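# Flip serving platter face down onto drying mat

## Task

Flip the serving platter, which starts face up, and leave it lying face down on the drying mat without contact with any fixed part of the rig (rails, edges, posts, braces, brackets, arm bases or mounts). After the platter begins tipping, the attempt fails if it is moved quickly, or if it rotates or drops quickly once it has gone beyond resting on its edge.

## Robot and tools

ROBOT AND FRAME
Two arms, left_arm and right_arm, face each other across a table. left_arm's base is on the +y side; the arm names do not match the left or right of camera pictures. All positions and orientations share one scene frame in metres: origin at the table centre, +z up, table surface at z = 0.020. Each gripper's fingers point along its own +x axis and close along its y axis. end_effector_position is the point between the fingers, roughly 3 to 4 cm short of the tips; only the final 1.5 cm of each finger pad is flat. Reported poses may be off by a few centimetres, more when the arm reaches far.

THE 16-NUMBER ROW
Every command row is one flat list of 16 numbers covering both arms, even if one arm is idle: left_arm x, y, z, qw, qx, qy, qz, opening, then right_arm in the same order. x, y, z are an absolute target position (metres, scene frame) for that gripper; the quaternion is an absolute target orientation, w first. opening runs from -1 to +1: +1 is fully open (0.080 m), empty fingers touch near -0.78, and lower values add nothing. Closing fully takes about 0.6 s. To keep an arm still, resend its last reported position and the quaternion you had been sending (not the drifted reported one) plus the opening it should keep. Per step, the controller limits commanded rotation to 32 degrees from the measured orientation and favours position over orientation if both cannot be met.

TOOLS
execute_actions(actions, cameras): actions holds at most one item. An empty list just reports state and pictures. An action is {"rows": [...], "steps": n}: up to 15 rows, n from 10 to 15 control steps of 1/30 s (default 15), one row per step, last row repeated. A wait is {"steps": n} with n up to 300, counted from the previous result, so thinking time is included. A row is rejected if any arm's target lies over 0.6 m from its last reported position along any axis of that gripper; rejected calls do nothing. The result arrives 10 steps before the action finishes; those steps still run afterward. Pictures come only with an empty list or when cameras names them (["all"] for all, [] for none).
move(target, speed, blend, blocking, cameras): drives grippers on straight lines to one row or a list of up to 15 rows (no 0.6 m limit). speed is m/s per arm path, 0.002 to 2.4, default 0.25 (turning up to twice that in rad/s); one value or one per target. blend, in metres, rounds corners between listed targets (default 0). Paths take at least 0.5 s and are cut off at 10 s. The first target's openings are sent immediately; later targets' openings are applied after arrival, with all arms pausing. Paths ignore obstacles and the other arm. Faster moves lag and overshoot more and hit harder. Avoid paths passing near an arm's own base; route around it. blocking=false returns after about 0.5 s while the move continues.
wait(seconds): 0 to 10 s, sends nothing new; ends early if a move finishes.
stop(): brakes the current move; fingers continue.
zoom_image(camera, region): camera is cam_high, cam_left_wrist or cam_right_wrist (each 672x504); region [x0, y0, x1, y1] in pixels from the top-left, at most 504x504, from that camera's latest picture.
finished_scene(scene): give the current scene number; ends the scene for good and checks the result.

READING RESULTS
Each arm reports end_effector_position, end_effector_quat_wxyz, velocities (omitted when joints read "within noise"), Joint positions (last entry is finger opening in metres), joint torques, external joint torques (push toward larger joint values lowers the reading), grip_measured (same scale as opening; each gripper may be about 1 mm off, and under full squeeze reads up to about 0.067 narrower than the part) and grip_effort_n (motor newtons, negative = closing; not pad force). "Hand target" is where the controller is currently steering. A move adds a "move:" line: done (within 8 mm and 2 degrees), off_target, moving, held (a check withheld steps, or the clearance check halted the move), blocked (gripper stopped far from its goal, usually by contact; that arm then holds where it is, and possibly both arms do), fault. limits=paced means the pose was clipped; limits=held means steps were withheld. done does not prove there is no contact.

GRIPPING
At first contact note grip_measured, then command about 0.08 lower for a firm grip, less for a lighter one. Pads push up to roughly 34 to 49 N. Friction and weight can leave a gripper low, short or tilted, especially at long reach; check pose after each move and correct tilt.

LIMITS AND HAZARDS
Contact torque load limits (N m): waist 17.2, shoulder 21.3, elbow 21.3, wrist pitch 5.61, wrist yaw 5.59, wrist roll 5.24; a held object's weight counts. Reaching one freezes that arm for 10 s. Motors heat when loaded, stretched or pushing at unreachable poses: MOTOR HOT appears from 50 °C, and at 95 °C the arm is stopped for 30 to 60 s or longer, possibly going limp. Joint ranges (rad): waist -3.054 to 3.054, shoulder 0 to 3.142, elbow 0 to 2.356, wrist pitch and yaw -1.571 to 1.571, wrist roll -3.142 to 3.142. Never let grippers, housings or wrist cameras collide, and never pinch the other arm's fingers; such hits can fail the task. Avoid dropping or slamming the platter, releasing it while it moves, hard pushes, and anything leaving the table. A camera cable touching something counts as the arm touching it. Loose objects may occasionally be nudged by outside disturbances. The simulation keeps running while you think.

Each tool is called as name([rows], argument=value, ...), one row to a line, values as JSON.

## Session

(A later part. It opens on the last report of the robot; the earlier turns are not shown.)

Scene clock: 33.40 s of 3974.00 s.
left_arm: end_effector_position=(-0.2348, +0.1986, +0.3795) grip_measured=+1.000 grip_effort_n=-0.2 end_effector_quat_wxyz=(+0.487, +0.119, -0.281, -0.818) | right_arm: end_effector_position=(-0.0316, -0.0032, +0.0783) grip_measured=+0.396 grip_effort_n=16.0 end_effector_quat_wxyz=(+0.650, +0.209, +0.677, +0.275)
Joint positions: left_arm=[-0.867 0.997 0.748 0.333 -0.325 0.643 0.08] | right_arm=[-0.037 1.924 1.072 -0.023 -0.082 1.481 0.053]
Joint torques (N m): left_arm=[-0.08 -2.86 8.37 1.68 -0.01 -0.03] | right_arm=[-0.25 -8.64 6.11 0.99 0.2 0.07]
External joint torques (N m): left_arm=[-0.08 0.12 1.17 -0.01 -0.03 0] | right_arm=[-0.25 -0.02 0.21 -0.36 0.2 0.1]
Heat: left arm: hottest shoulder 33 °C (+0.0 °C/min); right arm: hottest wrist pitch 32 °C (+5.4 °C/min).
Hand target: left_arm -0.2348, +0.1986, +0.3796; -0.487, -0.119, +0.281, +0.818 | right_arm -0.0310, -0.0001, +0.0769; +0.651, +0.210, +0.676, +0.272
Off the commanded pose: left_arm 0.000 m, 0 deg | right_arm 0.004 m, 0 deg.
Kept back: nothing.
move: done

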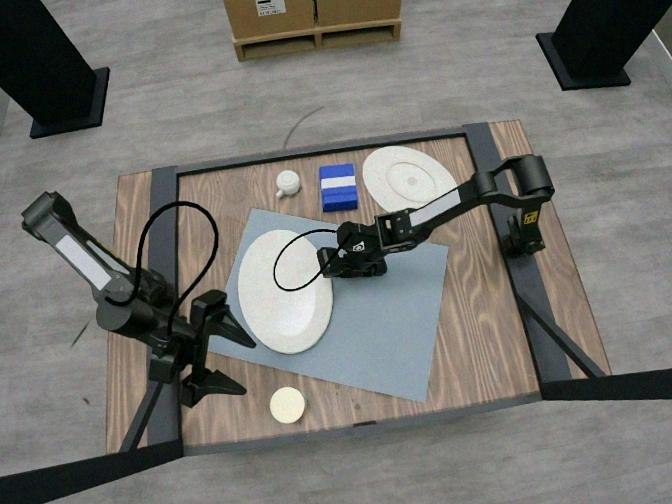

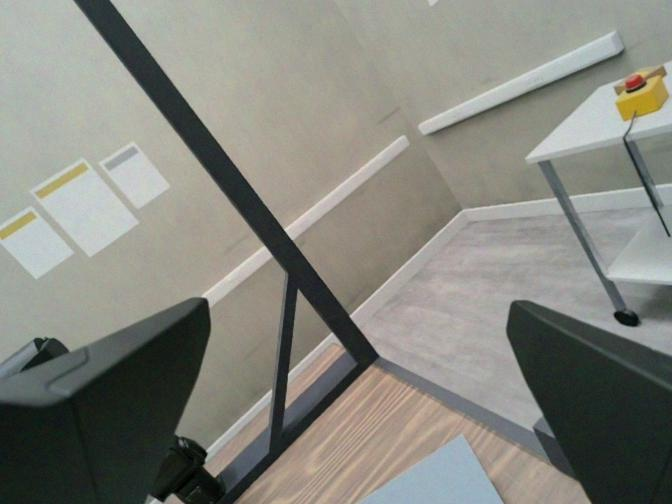

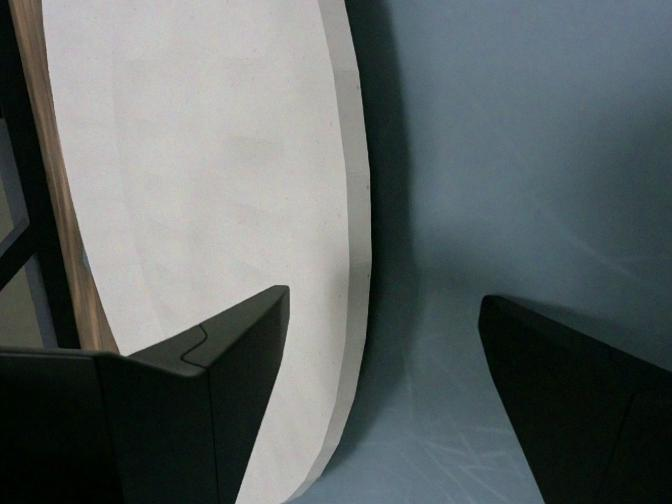

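move(target=[-0.2348,0.1986,0.3795,0.487,0.119,-0.281,-0.818,1,-0.033,0.008,0.069,0.65,0.21,0.675,0.272,0.25], speed=0.04, cameras=["cam_right_wrist"])

move(target=[-0.2348,0.1986,0.3795,0.487,0.119,-0.281,-0.818,1,-0.033,0.008,0.069,0.65,0.21,0.675,0.272,-0.15], speed=0.04, cameras=["cam_right_wrist"])

Scene clock: 35.80 s of 3974.00 s.
left_arm: end_effector_position=(-0.2348, +0.1986, +0.3795) grip_measured=+1.000 grip_effort_n=-0.2 end_effector_quat_wxyz=(+0.487, +0.119, -0.281, -0.818) | right_arm: end_effector_position=(-0.0319, +0.0049, +0.0729) grip_measured=+0.254 grip_effort_n=-18.8 end_effector_quat_wxyz=(+0.650, +0.211, +0.677, +0.274)
Joint positions: left_arm=[-0.867 0.997 0.748 0.333 -0.325 0.643 0.08] | right_arm=[-0.035 1.961 1.099 -0.011 -0.078 1.485 0.046]
Joint torques (N m): left_arm=[-0.07 -2.87 8.37 1.68 -0.01 -0.03] | right_arm=[0.3 -8.25 6.1 1.37 0.19 0.06]
External joint torques (N m): left_arm=[-0.06 0.03 1.22 0 -0.03 0] | right_arm=[0.33 0.6 0.21 0.03 0.18 0.1]
Heat: left arm: hottest shoulder 33 °C (+0.0 °C/min); right arm: hottest wrist pitch 32 °C (+5.0 °C/min).
Hand target: left_arm -0.2348, +0.1986, +0.3796; -0.487, -0.119, +0.281, +0.818 | right_arm -0.0330, +0.0079, +0.0690; +0.651, +0.210, +0.676, +0.273
Off the commanded pose: left_arm 0.000 m, 0 deg | right_arm 0.005 m, 0 deg.
Kept back: nothing.
move: done
Images, in order (width x height): cam_right_wrist 672x504.

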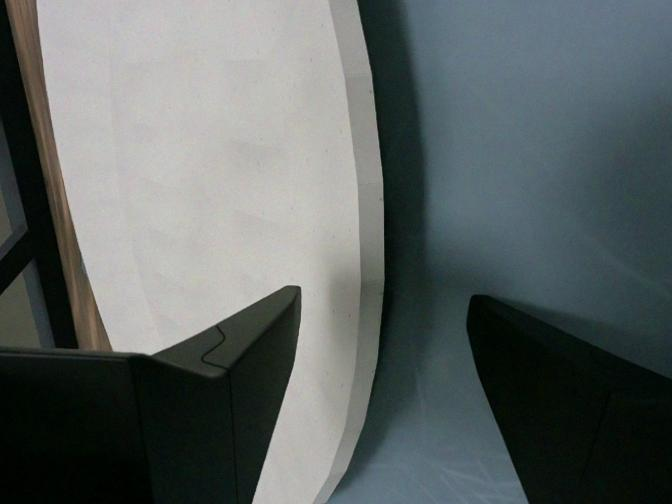

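Scene clock: 36.50 s of 3974.00 s.
left_arm: end_effector_position=(-0.2348, +0.1986, +0.3795) grip_measured=+1.000 grip_effort_n=-0.2 end_effector_quat_wxyz=(+0.487, +0.119, -0.281, -0.818) | right_arm: end_effector_position=(-0.0322, +0.0054, +0.0713) grip_measured=-0.146 grip_effort_n=-19.3 end_effector_quat_wxyz=(+0.650, +0.211, +0.677, +0.274)
Joint positions: left_arm=[-0.867 0.997 0.748 0.333 -0.325 0.643 0.08] | right_arm=[-0.034 1.967 1.101 -0.008 -0.078 1.486 0.028]
Joint torques (N m): left_arm=[-0.07 -2.87 8.36 1.68 -0.01 -0.03] | right_arm=[0.08 -8.92 5.98 1.18 0.17 0.04]
External joint torques (N m): left_arm=[-0.05 0.08 1.19 -0.01 -0.03 0] | right_arm=[0.07 -0.13 0.18 -0.14 0.17 0.08]
Heat: left arm: hottest shoulder 33 °C (+0.0 °C/min); right arm: hottest wrist pitch 32 °C (+4.9 °C/min).
Hand target: left_arm -0.2348, +0.1986, +0.3796; -0.487, -0.119, +0.281, +0.818 | right_arm -0.0329, +0.0079, +0.0690; +0.651, +0.210, +0.676, +0.272
Off the commanded pose: left_arm 0.000 m, 0 deg | right_arm 0.004 m, 0 deg.
Kept back: nothing.
move: done
Images, in order (width x height): cam_right_wrist 672x504.

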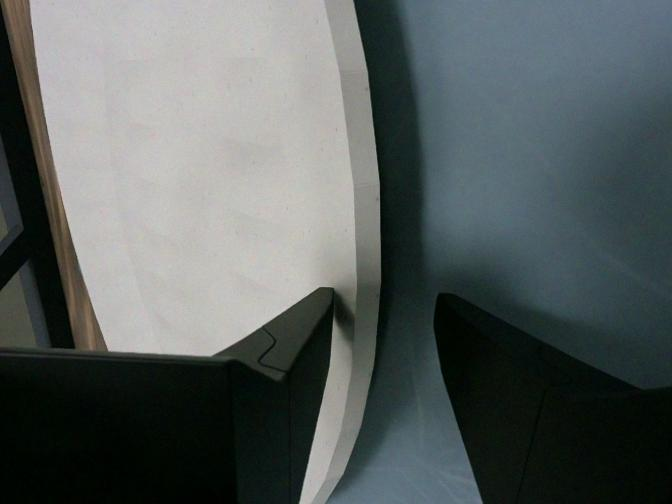

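move(target=[-0.2348,0.1986,0.3795,0.487,0.119,-0.281,-0.818,1,-0.034,0.018,0.070,0.65,0.21,0.675,0.272,-0.1], speed=0.04, cameras=["cam_right_wrist"])

move(target=[-0.2348,0.1986,0.3795,0.487,0.119,-0.281,-0.818,1,-0.034,0.018,0.070,0.65,0.21,0.675,0.272,-0.3], speed=0.04, cameras=["cam_right_wrist"])

Scene clock: 37.80 s of 3974.00 s.
left_arm: end_effector_position=(-0.2348, +0.1986, +0.3795) grip_measured=+1.000 grip_effort_n=-0.2 end_effector_quat_wxyz=(+0.487, +0.119, -0.281, -0.818) | right_arm: end_effector_position=(-0.0333, +0.0152, +0.0723) grip_measured=-0.104 grip_effort_n=16.0 end_effector_quat_wxyz=(+0.650, +0.211, +0.677, +0.274)
Joint positions: left_arm=[-0.867 0.997 0.748 0.333 -0.325 0.643 0.08] | right_arm=[-0.031 1.995 1.147 -0.025 -0.076 1.488 0.03]
Joint torques (N m): left_arm=[-0.08 -2.87 8.36 1.68 -0.01 -0.03] | right_arm=[0.2 -9.34 6.17 0.95 0.2 0.05]
External joint torques (N m): left_arm=[-0.1 0.01 1.23 0.02 -0.02 0] | right_arm=[0.25 -0.21 0.28 -0.38 0.19 0.08]
Heat: left arm: hottest shoulder 33 °C (+0.0 °C/min); right arm: hottest wrist pitch 32 °C (+4.8 °C/min).
Hand target: left_arm -0.2348, +0.1986, +0.3796; -0.487, -0.119, +0.281, +0.818 | right_arm -0.0340, +0.0179, +0.0699; +0.651, +0.210, +0.676, +0.272
Off the commanded pose: left_arm 0.000 m, 0 deg | right_arm 0.004 m, 0 deg.
Kept back: nothing.
move: done
Images, in order (width x height): cam_right_wrist 672x504.

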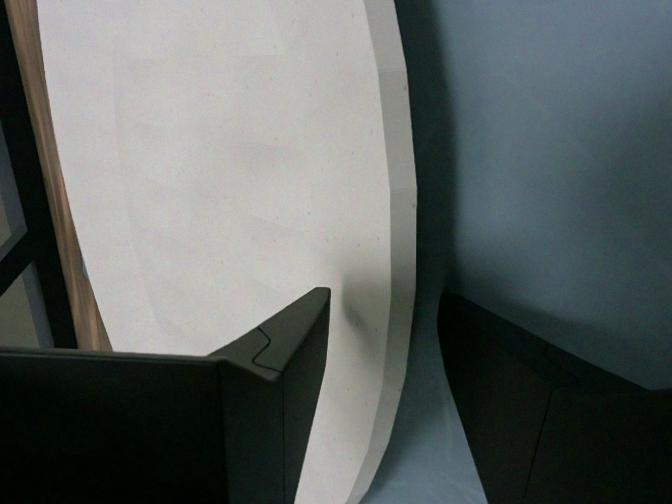

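Scene clock: 38.50 s of 3974.00 s.
left_arm: end_effector_position=(-0.2348, +0.1986, +0.3795) grip_measured=+1.000 grip_effort_n=-0.2 end_effector_quat_wxyz=(+0.487, +0.119, -0.281, -0.818) | right_arm: end_effector_position=(-0.0333, +0.0152, +0.0722) grip_measured=-0.296 grip_effort_n=-18.8 end_effector_quat_wxyz=(+0.650, +0.211, +0.677, +0.274)
Joint positions: left_arm=[-0.867 0.997 0.748 0.333 -0.325 0.643 0.08] | right_arm=[-0.031 1.996 1.148 -0.025 -0.076 1.488 0.022]
Joint torques (N m): left_arm=[-0.08 -2.87 8.36 1.67 -0.01 -0.03] | right_arm=[0.17 -9.17 6.27 1.01 0.14 0.1]
External joint torques (N m): left_arm=[-0.1 0.05 1.22 0 -0.02 0] | right_arm=[0.17 -0.03 0.34 -0.34 0.14 0.13]
Heat: left arm: hottest shoulder 33 °C (+0.0 °C/min); right arm: hottest wrist pitch 32 °C (+4.7 °C/min).
Hand target: left_arm -0.2348, +0.1986, +0.3796; -0.487, -0.119, +0.281, +0.818 | right_arm -0.0340, +0.0179, +0.0699; +0.651, +0.210, +0.676, +0.273
Off the commanded pose: left_arm 0.000 m, 0 deg | right_arm 0.004 m, 0 deg.
Kept back: nothing.
move: done
Images, in order (width x height): cam_right_wrist 672x504.

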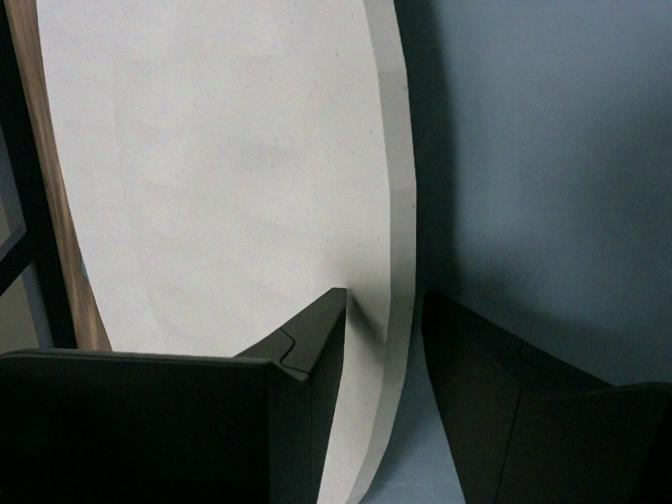

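move(target=[-0.2348,0.1986,0.3795,0.487,0.119,-0.281,-0.818,1,-0.034,0.018,0.070,0.65,0.21,0.675,0.272,-0.42], speed=0.04, cameras=["cam_right_wrist"])

move(target=[-0.2348,0.1986,0.3795,0.487,0.119,-0.281,-0.818,1,-0.034,0.018,0.070,0.65,0.21,0.675,0.272,-0.5], speed=0.04, cameras=["cam_right_wrist"])

Scene clock: 40.03 s of 3974.00 s.
left_arm: end_effector_position=(-0.2348, +0.1986, +0.3795) grip_measured=+1.000 grip_effort_n=-0.2 end_effector_quat_wxyz=(+0.487, +0.119, -0.281, -0.818) | right_arm: end_effector_position=(-0.0333, +0.0160, +0.0731) grip_measured=-0.416 grip_effort_n=-19.3 end_effector_quat_wxyz=(+0.650, +0.212, +0.676, +0.275)
Joint positions: left_arm=[-0.867 0.997 0.748 0.333 -0.325 0.643 0.08] | right_arm=[-0.031 1.996 1.15 -0.025 -0.076 1.488 0.016]
Joint torques (N m): left_arm=[-0.06 -2.87 8.36 1.68 -0.01 -0.03] | right_arm=[0.44 -9.4 5.92 1.01 0.17 0.09]
External joint torques (N m): left_arm=[-0.05 0.07 1.19 0 -0.03 0] | right_arm=[0.49 -0.31 0.06 -0.32 0.17 0.13]
Heat: left arm: hottest shoulder 33 °C (+0.0 °C/min); right arm: hottest wrist pitch 32 °C (+4.5 °C/min).
Hand target: left_arm -0.2348, +0.1986, +0.3796; -0.487, -0.119, +0.281, +0.818 | right_arm -0.0339, +0.0180, +0.0700; +0.651, +0.211, +0.676, +0.272
Off the commanded pose: left_arm 0.000 m, 0 deg | right_arm 0.004 m, 0 deg.
Kept back: nothing.
move: done
Images, in order (width x height): cam_right_wrist 672x504.

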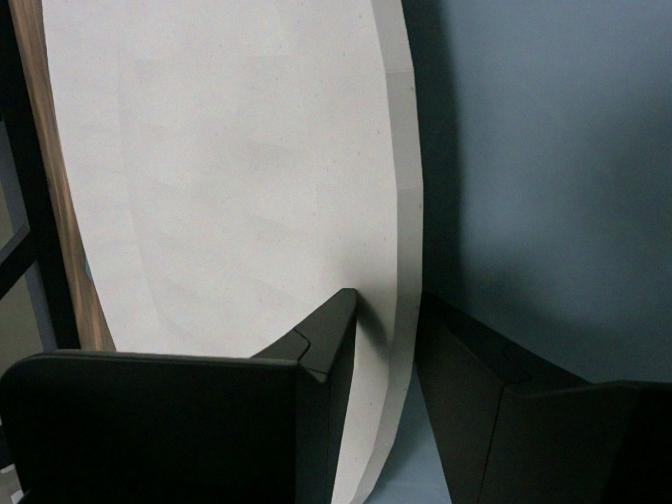

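Scene clock: 40.73 s of 3974.00 s.
left_arm: end_effector_position=(-0.2348, +0.1986, +0.3795) grip_measured=+1.000 grip_effort_n=-0.2 end_effector_quat_wxyz=(+0.487, +0.119, -0.281, -0.818) | right_arm: end_effector_position=(-0.0334, +0.0161, +0.0732) grip_measured=-0.485 grip_effort_n=-72.3 end_effector_quat_wxyz=(+0.650, +0.212, +0.677, +0.275)
Joint positions: left_arm=[-0.867 0.997 0.748 0.333 -0.325 0.643 0.08] | right_arm=[-0.031 1.996 1.151 -0.026 -0.076 1.488 0.013]
Joint torques (N m): left_arm=[-0.06 -2.86 8.37 1.68 -0.01 -0.03] | right_arm=[0.08 -9.21 5.9 1.1 0.19 0.1]
External joint torques (N m): left_arm=[-0.04 0.06 1.23 0.01 -0.03 0] | right_arm=[0.18 -0.09 0 -0.24 0.18 0.13]
Heat: left arm: hottest shoulder 33 °C (+0.0 °C/min); right arm: hottest wrist pitch 32 °C (+4.4 °C/min).
Hand target: left_arm -0.2348, +0.1986, +0.3796; -0.487, -0.119, +0.281, +0.818 | right_arm -0.0341, +0.0180, +0.0701; +0.651, +0.210, +0.676, +0.273
Off the commanded pose: left_arm 0.000 m, 0 deg | right_arm 0.004 m, 0 deg.
Kept back: nothing.
move: done
Images, in order (width x height): cam_right_wrist 672x504.

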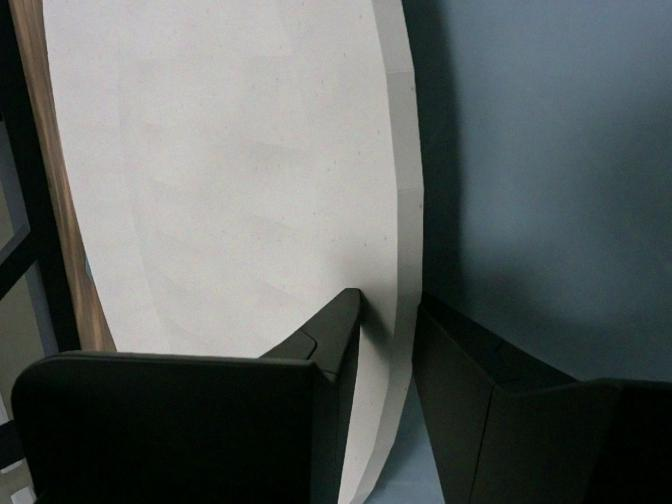

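move(target=[-0.2348,0.1986,0.3795,0.487,0.119,-0.281,-0.818,1,-0.034,0.018,0.070,0.65,0.21,0.675,0.272,-0.6], speed=0.04, cameras=["cam_right_wrist"])

move(target=[-0.2348,0.1986,0.3795,0.487,0.119,-0.281,-0.818,1,-0.034,0.020,0.10,0.65,0.21,0.675,0.272,-0.65], speed=0.03)

Scene clock: 42.00 s of 3974.00 s.
left_arm: end_effector_position=(-0.2348, +0.1986, +0.3795) grip_measured=+1.000 grip_effort_n=-0.2 end_effector_quat_wxyz=(+0.487, +0.119, -0.281, -0.818) | right_arm: end_effector_position=(-0.0334, +0.0161, +0.0732) grip_measured=-0.504 grip_effort_n=-83.5 end_effector_quat_wxyz=(+0.650, +0.211, +0.677, +0.275)
Joint positions: left_arm=[-0.867 0.997 0.748 0.333 -0.325 0.643 0.08] | right_arm=[-0.031 1.996 1.151 -0.026 -0.076 1.488 0.012]
Joint torques (N m): left_arm=[-0.06 -2.87 8.36 1.68 -0.01 -0.03] | right_arm=[0.17 -9.27 5.95 1.04 0.19 0.11]
External joint torques (N m): left_arm=[-0.06 0.08 1.2 0 -0.03 0] | right_arm=[0.21 -0.14 0.05 -0.3 0.18 0.14]
Heat: left arm: hottest shoulder 33 °C (+0.0 °C/min); right arm: hottest wrist pitch 32 °C (+4.3 °C/min).
Hand target: left_arm -0.2348, +0.1986, +0.3796; -0.487, -0.119, +0.281, +0.818 | right_arm -0.0341, +0.0180, +0.0701; +0.651, +0.210, +0.676, +0.273
Off the commanded pose: left_arm 0.000 m, 0 deg | right_arm 0.004 m, 0 deg.
Kept back: nothing.
move: done
Images, in order (width x height): cam_right_wrist 672x504.

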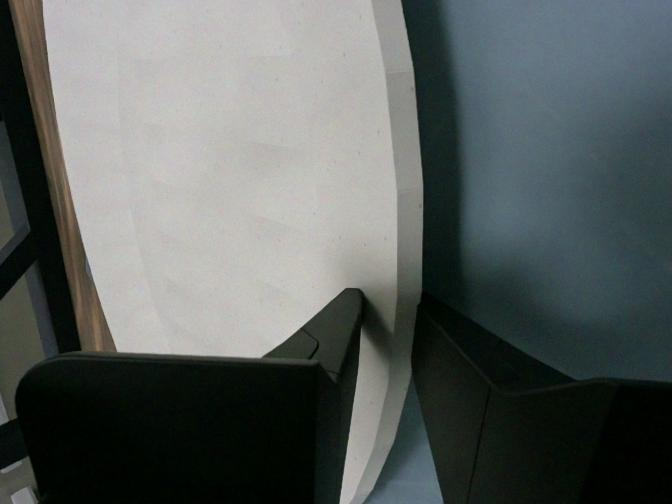

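Scene clock: 43.30 s of 3974.00 s.
left_arm: end_effector_position=(-0.2348, +0.1986, +0.3795) grip_measured=+1.000 grip_effort_n=-0.2 end_effector_quat_wxyz=(+0.487, +0.119, -0.281, -0.818) | right_arm: end_effector_position=(-0.0338, +0.0180, +0.0899) grip_measured=-0.527 grip_effort_n=-83.5 end_effector_quat_wxyz=(+0.652, +0.204, +0.680, +0.268)
Joint positions: left_arm=[-0.867 0.997 0.748 0.333 -0.325 0.643 0.08] | right_arm=[-0.03 1.974 1.211 -0.13 -0.076 1.488 0.011]
Joint torques (N m): left_arm=[-0.07 -2.87 8.36 1.68 -0.01 -0.03] | right_arm=[0.25 -13.33 6.19 0.48 0.16 0.08]
External joint torques (N m): left_arm=[-0.08 -0.01 1.27 0.02 -0.03 0] | right_arm=[0.24 -4.1 0.05 -0.84 0.16 0.12]
Heat: left arm: hottest shoulder 33 °C (+0.0 °C/min); right arm: hottest wrist pitch 32 °C (+4.2 °C/min).
Hand target: left_arm -0.2348, +0.1986, +0.3796; -0.487, -0.119, +0.281, +0.818 | right_arm -0.0341, +0.0199, +0.0999; +0.651, +0.210, +0.676, +0.273
Off the commanded pose: left_arm 0.000 m, 0 deg | right_arm 0.010 m, 1 deg.
Kept back: nothing.
move: off_target (right_arm)

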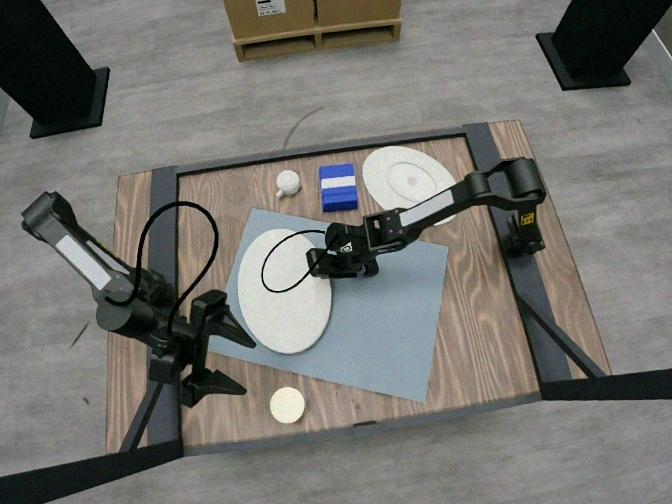

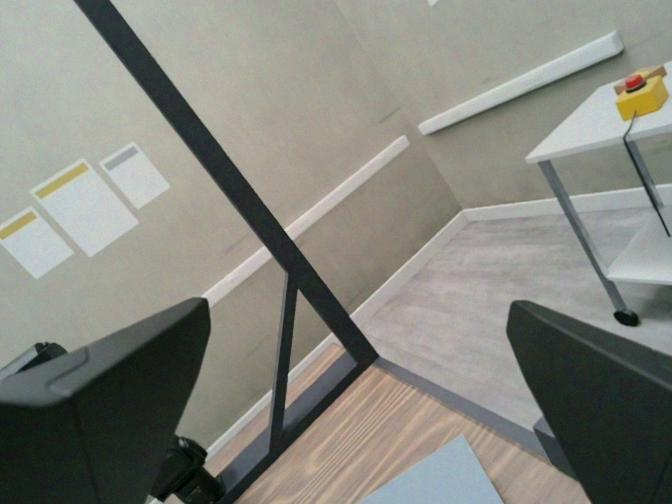

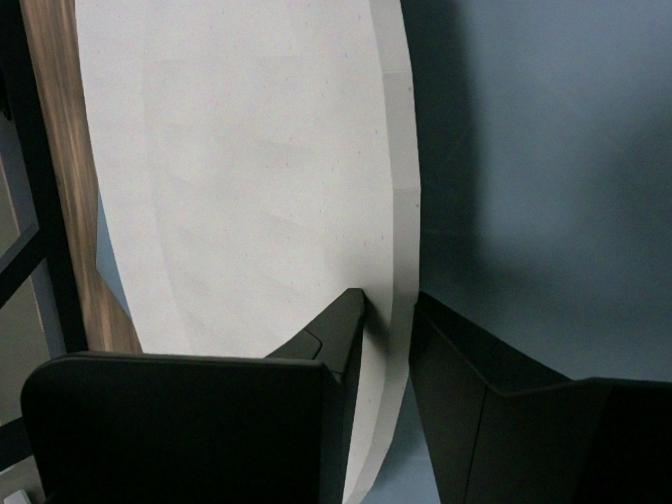

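move([
  [-0.2348,0.1986,0.3795,0.487,0.119,-0.281,-0.818,1,-0.034,0.027,0.145,0.65,0.21,0.675,0.272,-0.7],
  [-0.2348,0.1986,0.3795,0.487,0.119,-0.281,-0.818,1,-0.034,0.042,0.175,0.65,0.21,0.675,0.272,-0.7],
], speed=0.03)

Scene clock: 46.83 s of 3974.00 s.
left_arm: end_effector_position=(-0.2348, +0.1986, +0.3795) grip_measured=+1.000 grip_effort_n=-0.2 end_effector_quat_wxyz=(+0.487, +0.119, -0.281, -0.818) | right_arm: end_effector_position=(-0.0347, +0.0351, +0.1577) grip_measured=-0.631 grip_effort_n=-83.5 end_effector_quat_wxyz=(+0.654, +0.195, +0.683, +0.260)
Joint positions: left_arm=[-0.867 0.997 0.748 0.333 -0.325 0.643 0.08] | right_arm=[-0.027 1.95 1.481 -0.449 -0.076 1.488 0.007]
Joint torques (N m): left_arm=[-0.08 -2.87 8.38 1.68 -0.01 -0.03] | right_arm=[-0.09 -13.1 8.72 1.06 0.18 0.06]
External joint torques (N m): left_arm=[-0.06 -0.08 1.35 0.05 -0.03 0] | right_arm=[-0.1 -3.58 2.09 -0.23 0.18 0.1]
Motor temperatures (°C): left_arm=[30 33 34 32 25 32] | right_arm=[29 33 31 32 31 27]
Heat: left arm: hottest elbow 34 °C (+12.8 °C/min); right arm: hottest shoulder 33 °C (+9.0 °C/min).
Hand target: left_arm -0.2348, +0.1986, +0.3796; -0.487, -0.119, +0.281, +0.818 | right_arm -0.0340, +0.0415, +0.1751; +0.651, +0.211, +0.676, +0.273
Off the commanded pose: left_arm 0.000 m, 0 deg | right_arm 0.019 m, 2 deg.
Kept back: nothing.
move: off_target (right_arm)

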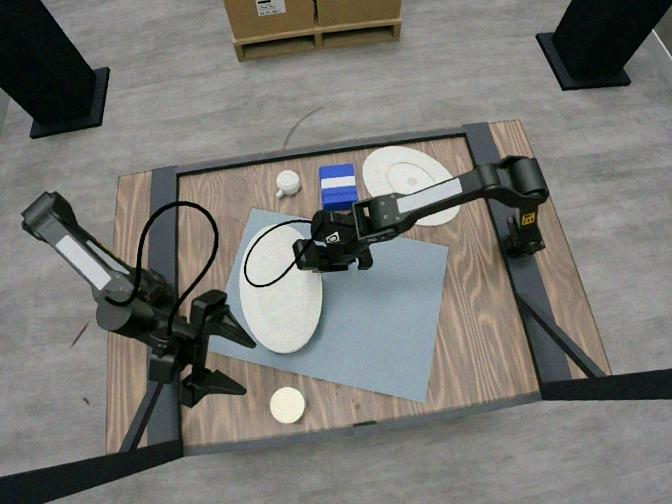

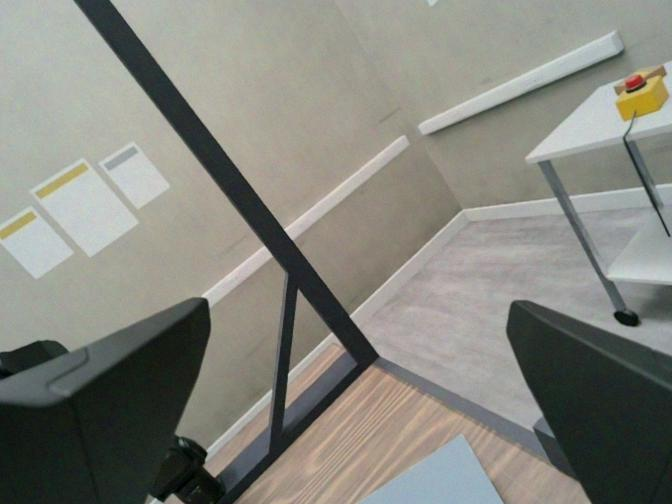

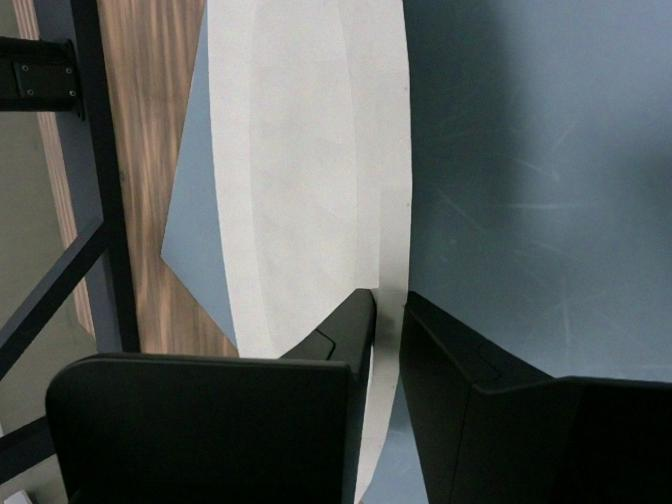

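move([
  [-0.2348,0.1986,0.3795,0.487,0.119,-0.281,-0.818,1,-0.034,0.065,0.205,0.65,0.21,0.675,0.272,-0.75],
  [-0.2348,0.1986,0.3795,0.487,0.119,-0.281,-0.818,1,-0.034,0.09,0.245,0.683,0.1227,0.6963,0.183,-0.75],
], speed=0.035)

move([
  [-0.2348,0.1986,0.3795,0.487,0.119,-0.281,-0.818,1,-0.034,0.08,0.275,0.6993,0.0432,0.7057,0.1045,-0.8],
  [-0.2348,0.1986,0.3795,0.487,0.119,-0.281,-0.818,1,-0.034,0.05,0.295,0.7064,-0.0308,0.7064,0.0308,-0.8],
], speed=0.04)

Scene clock: 53.13 s of 3974.00 s.
left_arm: end_effector_position=(-0.2348, +0.1986, +0.3795) grip_measured=+1.000 grip_effort_n=-0.2 end_effector_quat_wxyz=(+0.487, +0.119, -0.281, -0.818) | right_arm: end_effector_position=(-0.0350, +0.0777, +0.2192) grip_measured=-0.644 grip_effort_n=-83.5 end_effector_quat_wxyz=(+0.676, +0.143, +0.694, +0.204)
Joint positions: left_arm=[-0.867 0.997 0.748 0.333 -0.325 0.643 0.08] | right_arm=[-0.018 2.28 2.313 -1.108 -0.047 1.491 0.006]
Joint torques (N m): left_arm=[-0.07 -2.86 8.36 1.68 -0.01 -0.03] | right_arm=[0.21 -15.81 9.16 3.23 0.29 0.13]
External joint torques (N m): left_arm=[-0.08 0.03 1.25 0.02 -0.02 0] | right_arm=[0.22 -4.23 2.72 2.12 0.27 0.16]
Heat: left arm: hottest elbow 34 °C (+11.3 °C/min); right arm: hottest shoulder 36 °C (+11.3 °C/min). Heating fast: the right arm's shoulder motor: a push or a pull is the cause, and it goes on while you think. Ease it with your next call, before anything else.
Hand target: left_arm -0.2348, +0.1986, +0.3796; -0.487, -0.119, +0.281, +0.818 | right_arm -0.0340, +0.0875, +0.2450; +0.671, +0.177, +0.681, +0.233
Off the commanded pose: left_arm 0.000 m, 0 deg | right_arm 0.029 m, 4 deg.
joint sent to its limit (right arm) — joint 3 (elbow), upper limit, where the elbow is as straight as it goes.
Kept back: nothing.
move: off_target (right_arm)

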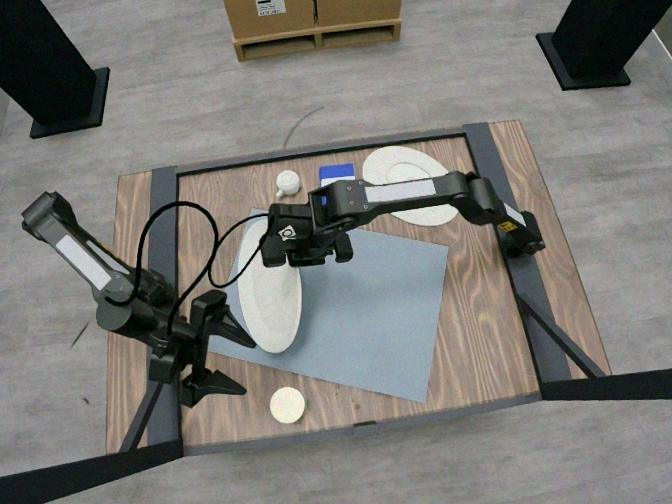

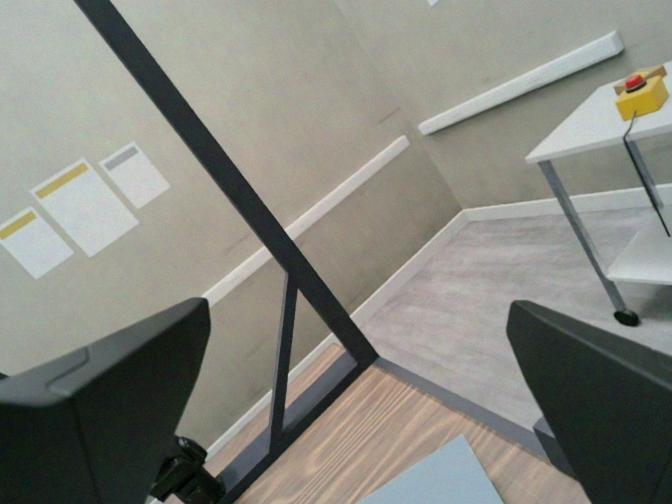

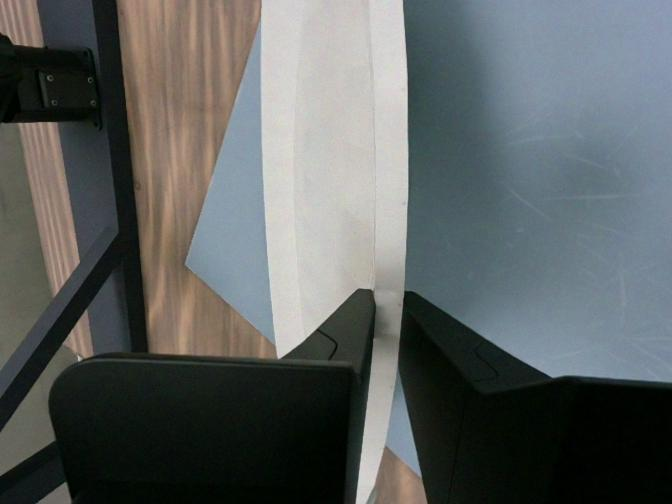

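Scene clock: 61.07 s of 3974.00 s.
left_arm: end_effector_position=(-0.2348, +0.1986, +0.3795) grip_measured=+1.000 grip_effort_n=0.2 end_effector_quat_wxyz=(+0.487, +0.119, -0.281, -0.818) | right_arm: end_effector_position=(-0.0338, +0.0455, +0.2328) grip_measured=-0.645 grip_effort_n=-83.5 end_effector_quat_wxyz=(+0.694, +0.115, +0.689, +0.174)
Joint positions: left_arm=[-0.867 0.997 0.748 0.333 -0.325 0.643 0.08] | right_arm=[-0.008 2.222 2.306 -1.244 -0.006 1.494 0.006]
Joint torques (N m): left_arm=[-0.04 -2.85 8.35 1.65 0.01 -0.03] | right_arm=[0.01 -14.43 5.95 1.89 0.02 0.01]
External joint torques (N m): left_arm=[-0.02 0.09 1.22 -0.02 -0.01 0] | right_arm=[0.01 -3.65 -0.17 0.92 -0.03 0.04]
Motor temperatures (°C): left_arm=[30 33 35 32 25 32] | right_arm=[29 46 35 35 31 27]
Heat: left arm: hottest elbow 35 °C (+10.2 °C/min); right arm: hottest shoulder 46 °C (+20.3 °C/min). Heating fast: the right arm's shoulder motor: a push or a pull is the cause, and it goes on while you think. Ease it with your next call, before anything else.
Hand target: left_arm -0.2348, +0.1986, +0.3795; -0.487, -0.119, +0.281, +0.818 | right_arm -0.0339, +0.0490, +0.2410; +0.692, +0.126, +0.686, +0.185
Off the commanded pose: left_arm 0.000 m, 0 deg | right_arm 0.062 m, 24 deg.
Kept back: nothing.
move: blocked (right_arm; both arms now hold where they are)

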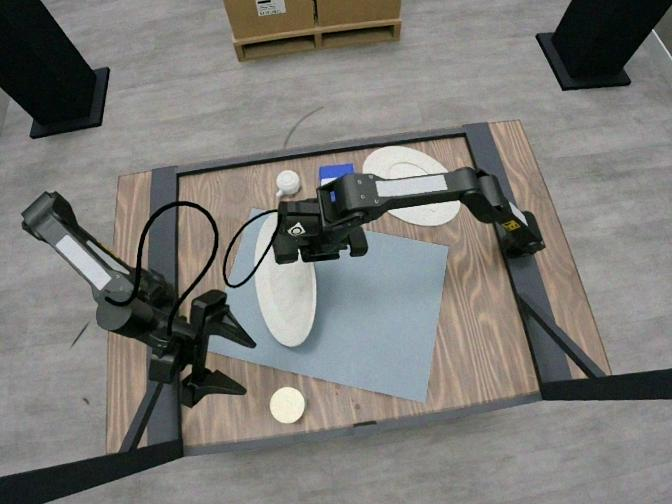

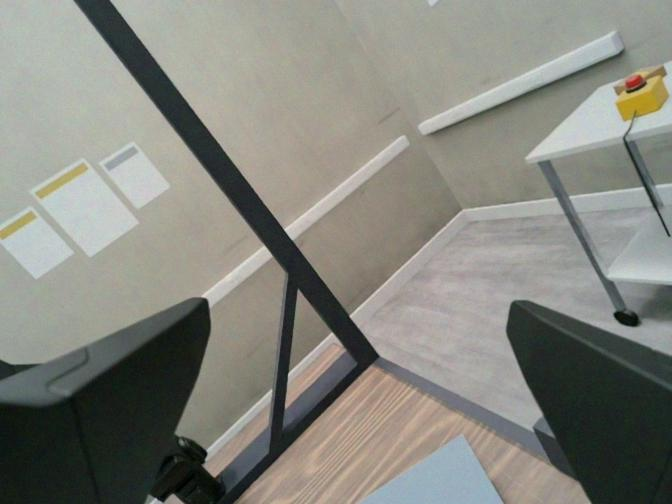

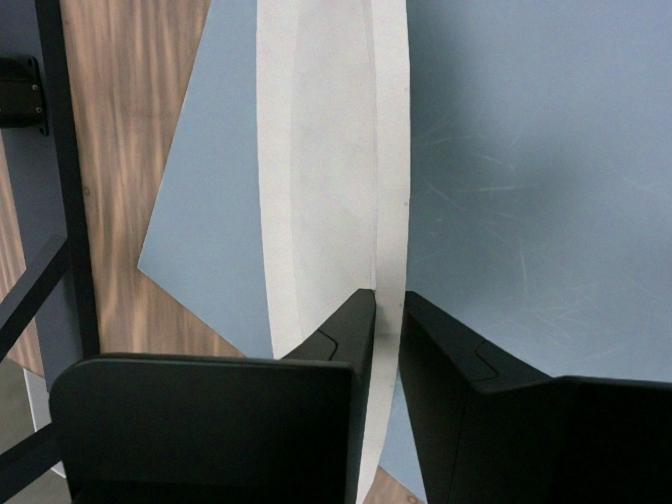

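move([
  [-0.2348,0.1986,0.3795,0.487,0.119,-0.281,-0.818,1,-0.034,-0.06,0.245,0.683,0.1227,0.6963,0.183,-0.8],
  [-0.2348,0.1986,0.3795,0.487,0.119,-0.281,-0.818,1,-0.034,-0.11,0.265,0.6993,0.0432,0.7057,0.1045,-0.8],
], speed=0.05)

Scene clock: 66.33 s of 3974.00 s.
left_arm: end_effector_position=(-0.2348, +0.1986, +0.3795) grip_measured=+1.000 grip_effort_n=-0.2 end_effector_quat_wxyz=(+0.487, +0.119, -0.281, -0.818) | right_arm: end_effector_position=(-0.0331, -0.1097, +0.2481) grip_measured=-0.645 grip_effort_n=-83.5 end_effector_quat_wxyz=(+0.699, +0.030, +0.709, +0.087)
Joint positions: left_arm=[-0.867 0.997 0.748 0.333 -0.325 0.643 0.08] | right_arm=[-0.013 1.765 1.771 -1.414 -0.02 1.494 0.006]
Joint torques (N m): left_arm=[-0.09 -2.86 8.37 1.67 -0.01 -0.03] | right_arm=[0.29 -12.24 8.27 -0.34 0.17 -0.05]
External joint torques (N m): left_arm=[-0.07 0.2 1.08 -0.05 -0.02 0] | right_arm=[0.29 -4.85 2.37 -0.93 0.13 -0.04]
Heat: left arm: hottest elbow 35 °C (+9.1 °C/min); right arm: hottest shoulder 47 °C (+20.2 °C/min). Heating fast: the right arm's shoulder motor: a push or a pull is the cause, and it goes on while you think. Ease it with your next call, before anything else.
Hand target: left_arm -0.2348, +0.1986, +0.3796; -0.487, -0.119, +0.281, +0.818 | right_arm -0.0340, -0.1104, +0.2648; +0.699, +0.043, +0.706, +0.105
Off the commanded pose: left_arm 0.000 m, 0 deg | right_arm 0.017 m, 3 deg.
Kept back: nothing.
move: off_target (right_arm)

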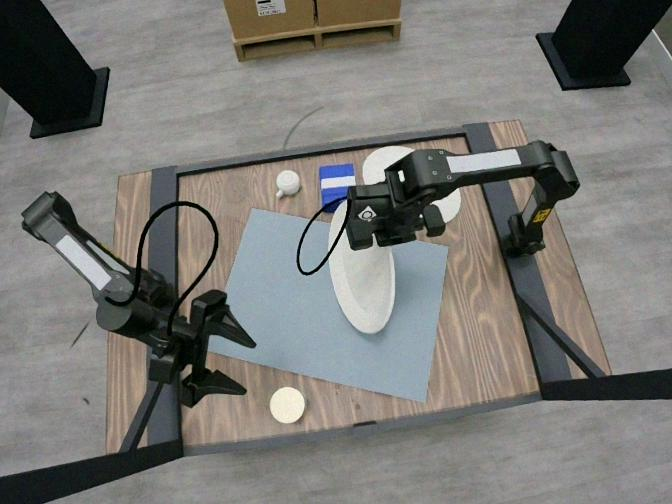

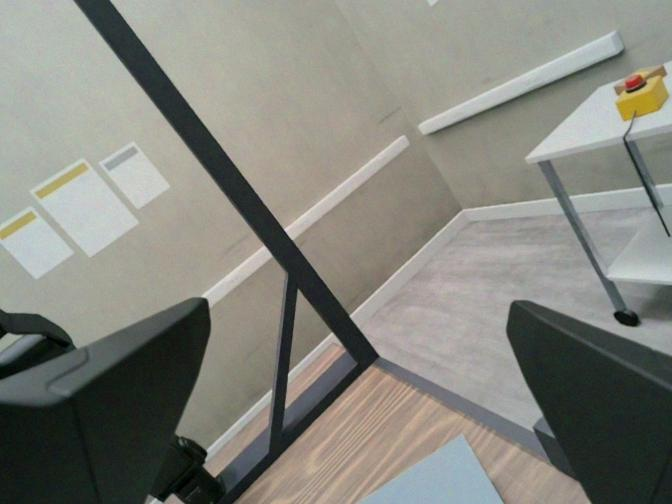

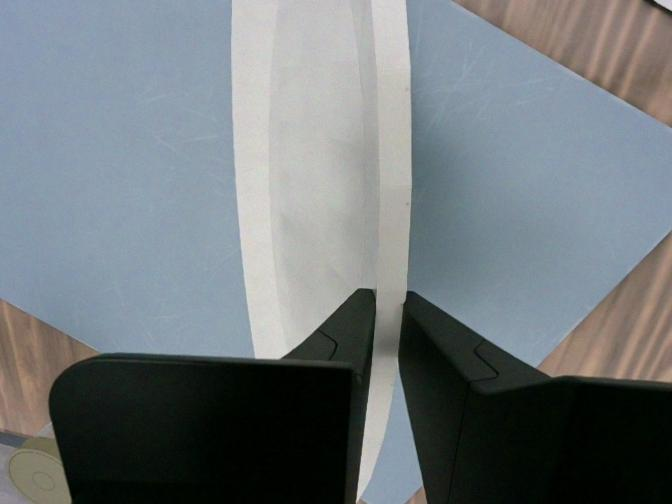

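move([
  [-0.2348,0.1986,0.3795,0.487,0.119,-0.281,-0.818,1,-0.045,-0.15,0.29,0.7064,-0.0308,0.7064,0.0308,-0.8],
  [-0.2348,0.1986,0.3795,0.487,0.119,-0.281,-0.818,1,-0.045,-0.15,0.315,0.7064,-0.0308,0.7064,0.0308,-0.8],
], speed=0.06)

Scene clock: 69.77 s of 3974.00 s.
left_arm: end_effector_position=(-0.2348, +0.1986, +0.3795) grip_measured=+1.000 grip_effort_n=-0.2 end_effector_quat_wxyz=(+0.487, +0.119, -0.281, -0.818) | right_arm: end_effector_position=(-0.0446, -0.1484, +0.2865) grip_measured=-0.646 grip_effort_n=-83.5 end_effector_quat_wxyz=(+0.703, +0.021, +0.706, +0.083)
Joint positions: left_arm=[-0.867 0.997 0.748 0.333 -0.325 0.643 0.08] | right_arm=[0.032 1.676 1.832 -1.578 -0.004 1.531 0.006]
Joint torques (N m): left_arm=[-0.07 -2.85 8.37 1.68 -0.01 -0.03] | right_arm=[0.19 -13.9 9.72 0.22 0.21 0.14]
External joint torques (N m): left_arm=[-0.09 0.09 1.19 0 -0.02 0] | right_arm=[0.18 -7.51 4.15 -0.32 0.16 0.15]
Heat: left arm: hottest elbow 35 °C (+8.0 °C/min); right arm: hottest shoulder 47 °C (+20.1 °C/min). Heating fast: the right arm's shoulder motor: a push or a pull is the cause, and it goes on while you think. Ease it with your next call, before anything else.
Hand target: left_arm -0.2348, +0.1986, +0.3796; -0.487, -0.119, +0.281, +0.818 | right_arm -0.0450, -0.1513, +0.3137; +0.700, +0.055, +0.702, +0.116
Off the commanded pose: left_arm 0.000 m, 0 deg | right_arm 0.029 m, 8 deg.
joint sent to its limit (right arm) — joint 4 (wrist pitch), lower limit.
Kept back: nothing.
move: off_target (right_arm)

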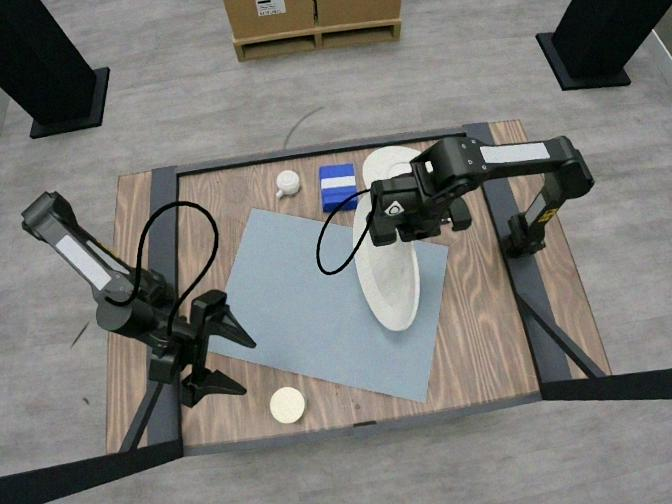

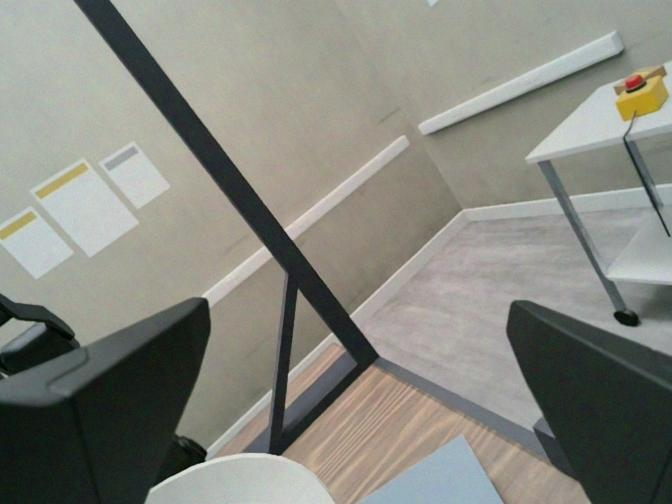

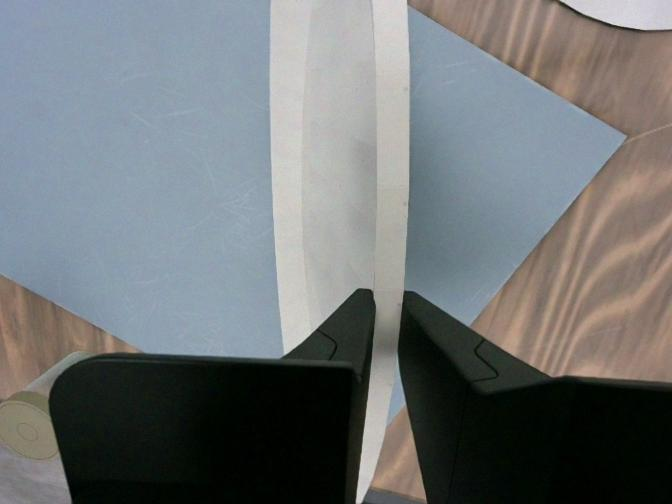

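move([
  [-0.2348,0.1986,0.3795,0.487,0.119,-0.281,-0.818,1,-0.045,-0.15,0.305,0.6744,-0.2127,0.6272,0.3265,-0.8],
  [-0.2348,0.1986,0.3795,0.487,0.119,-0.281,-0.818,1,-0.045,-0.15,0.305,0.5417,-0.4545,0.4545,0.5417,-0.8],
], speed=0.15)

Scene clock: 76.27 s of 3974.00 s.
left_arm: end_effector_position=(-0.2348, +0.1986, +0.3795) grip_measured=+1.000 grip_effort_n=-0.2 end_effector_quat_wxyz=(+0.487, +0.119, -0.281, -0.818) | right_arm: end_effector_position=(-0.0436, -0.1484, +0.2867) grip_measured=-0.646 grip_effort_n=-83.5 end_effector_quat_wxyz=(+0.539, -0.461, +0.462, +0.533)
Joint positions: left_arm=[-0.867 0.997 0.748 0.333 -0.325 0.643 0.08] | right_arm=[0.037 1.676 1.832 -1.578 0.014 0.058 0.006]
Joint torques (N m): left_arm=[-0.06 -2.87 8.36 1.68 -0.01 -0.03] | right_arm=[0.07 -12.33 8.1 0.28 0 -0.12]
External joint torques (N m): left_arm=[-0.04 0.04 1.22 0.01 -0.03 0] | right_arm=[0.05 -5.93 2.5 -0.31 -0.01 -0.12]
Heat: left arm: hottest elbow 36 °C (+7.1 °C/min); right arm: hottest shoulder 46 °C (+19.2 °C/min).
Hand target: left_arm -0.2348, +0.1986, +0.3796; -0.487, -0.119, +0.281, +0.818 | right_arm -0.0449, -0.1505, +0.3042; +0.549, -0.444, +0.445, +0.550
Off the commanded pose: left_arm 0.000 m, 0 deg | right_arm 0.018 m, 2 deg.
joint sent to its limit (right arm) — joint 4 (wrist pitch), lower limit.
Kept back: nothing.
move: off_target (right_arm)

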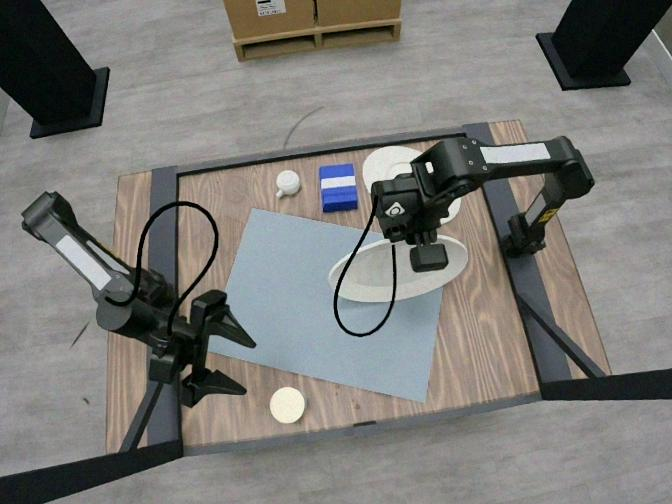

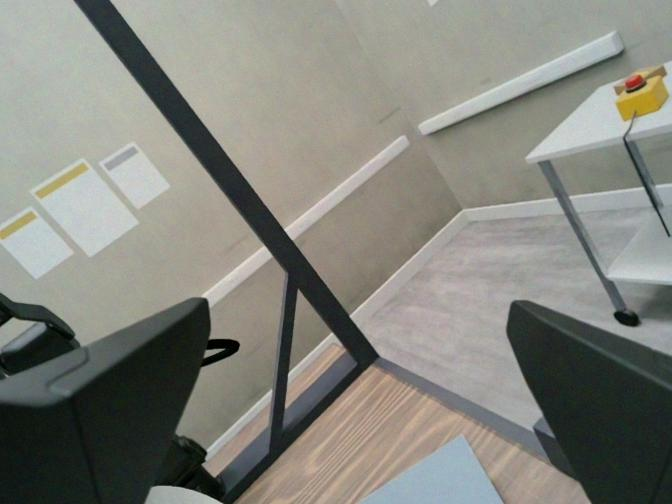

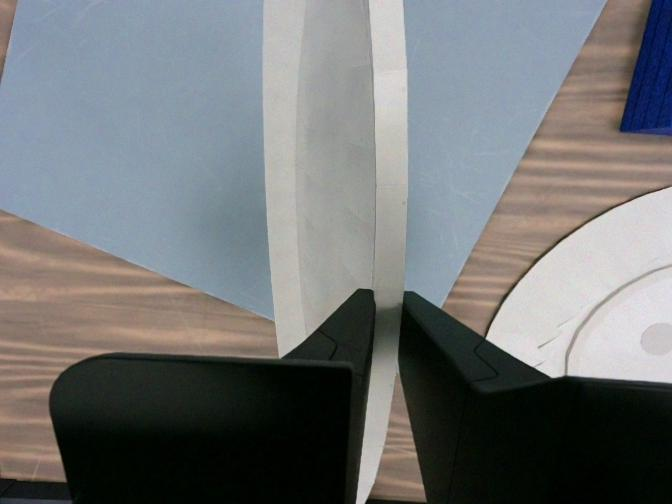

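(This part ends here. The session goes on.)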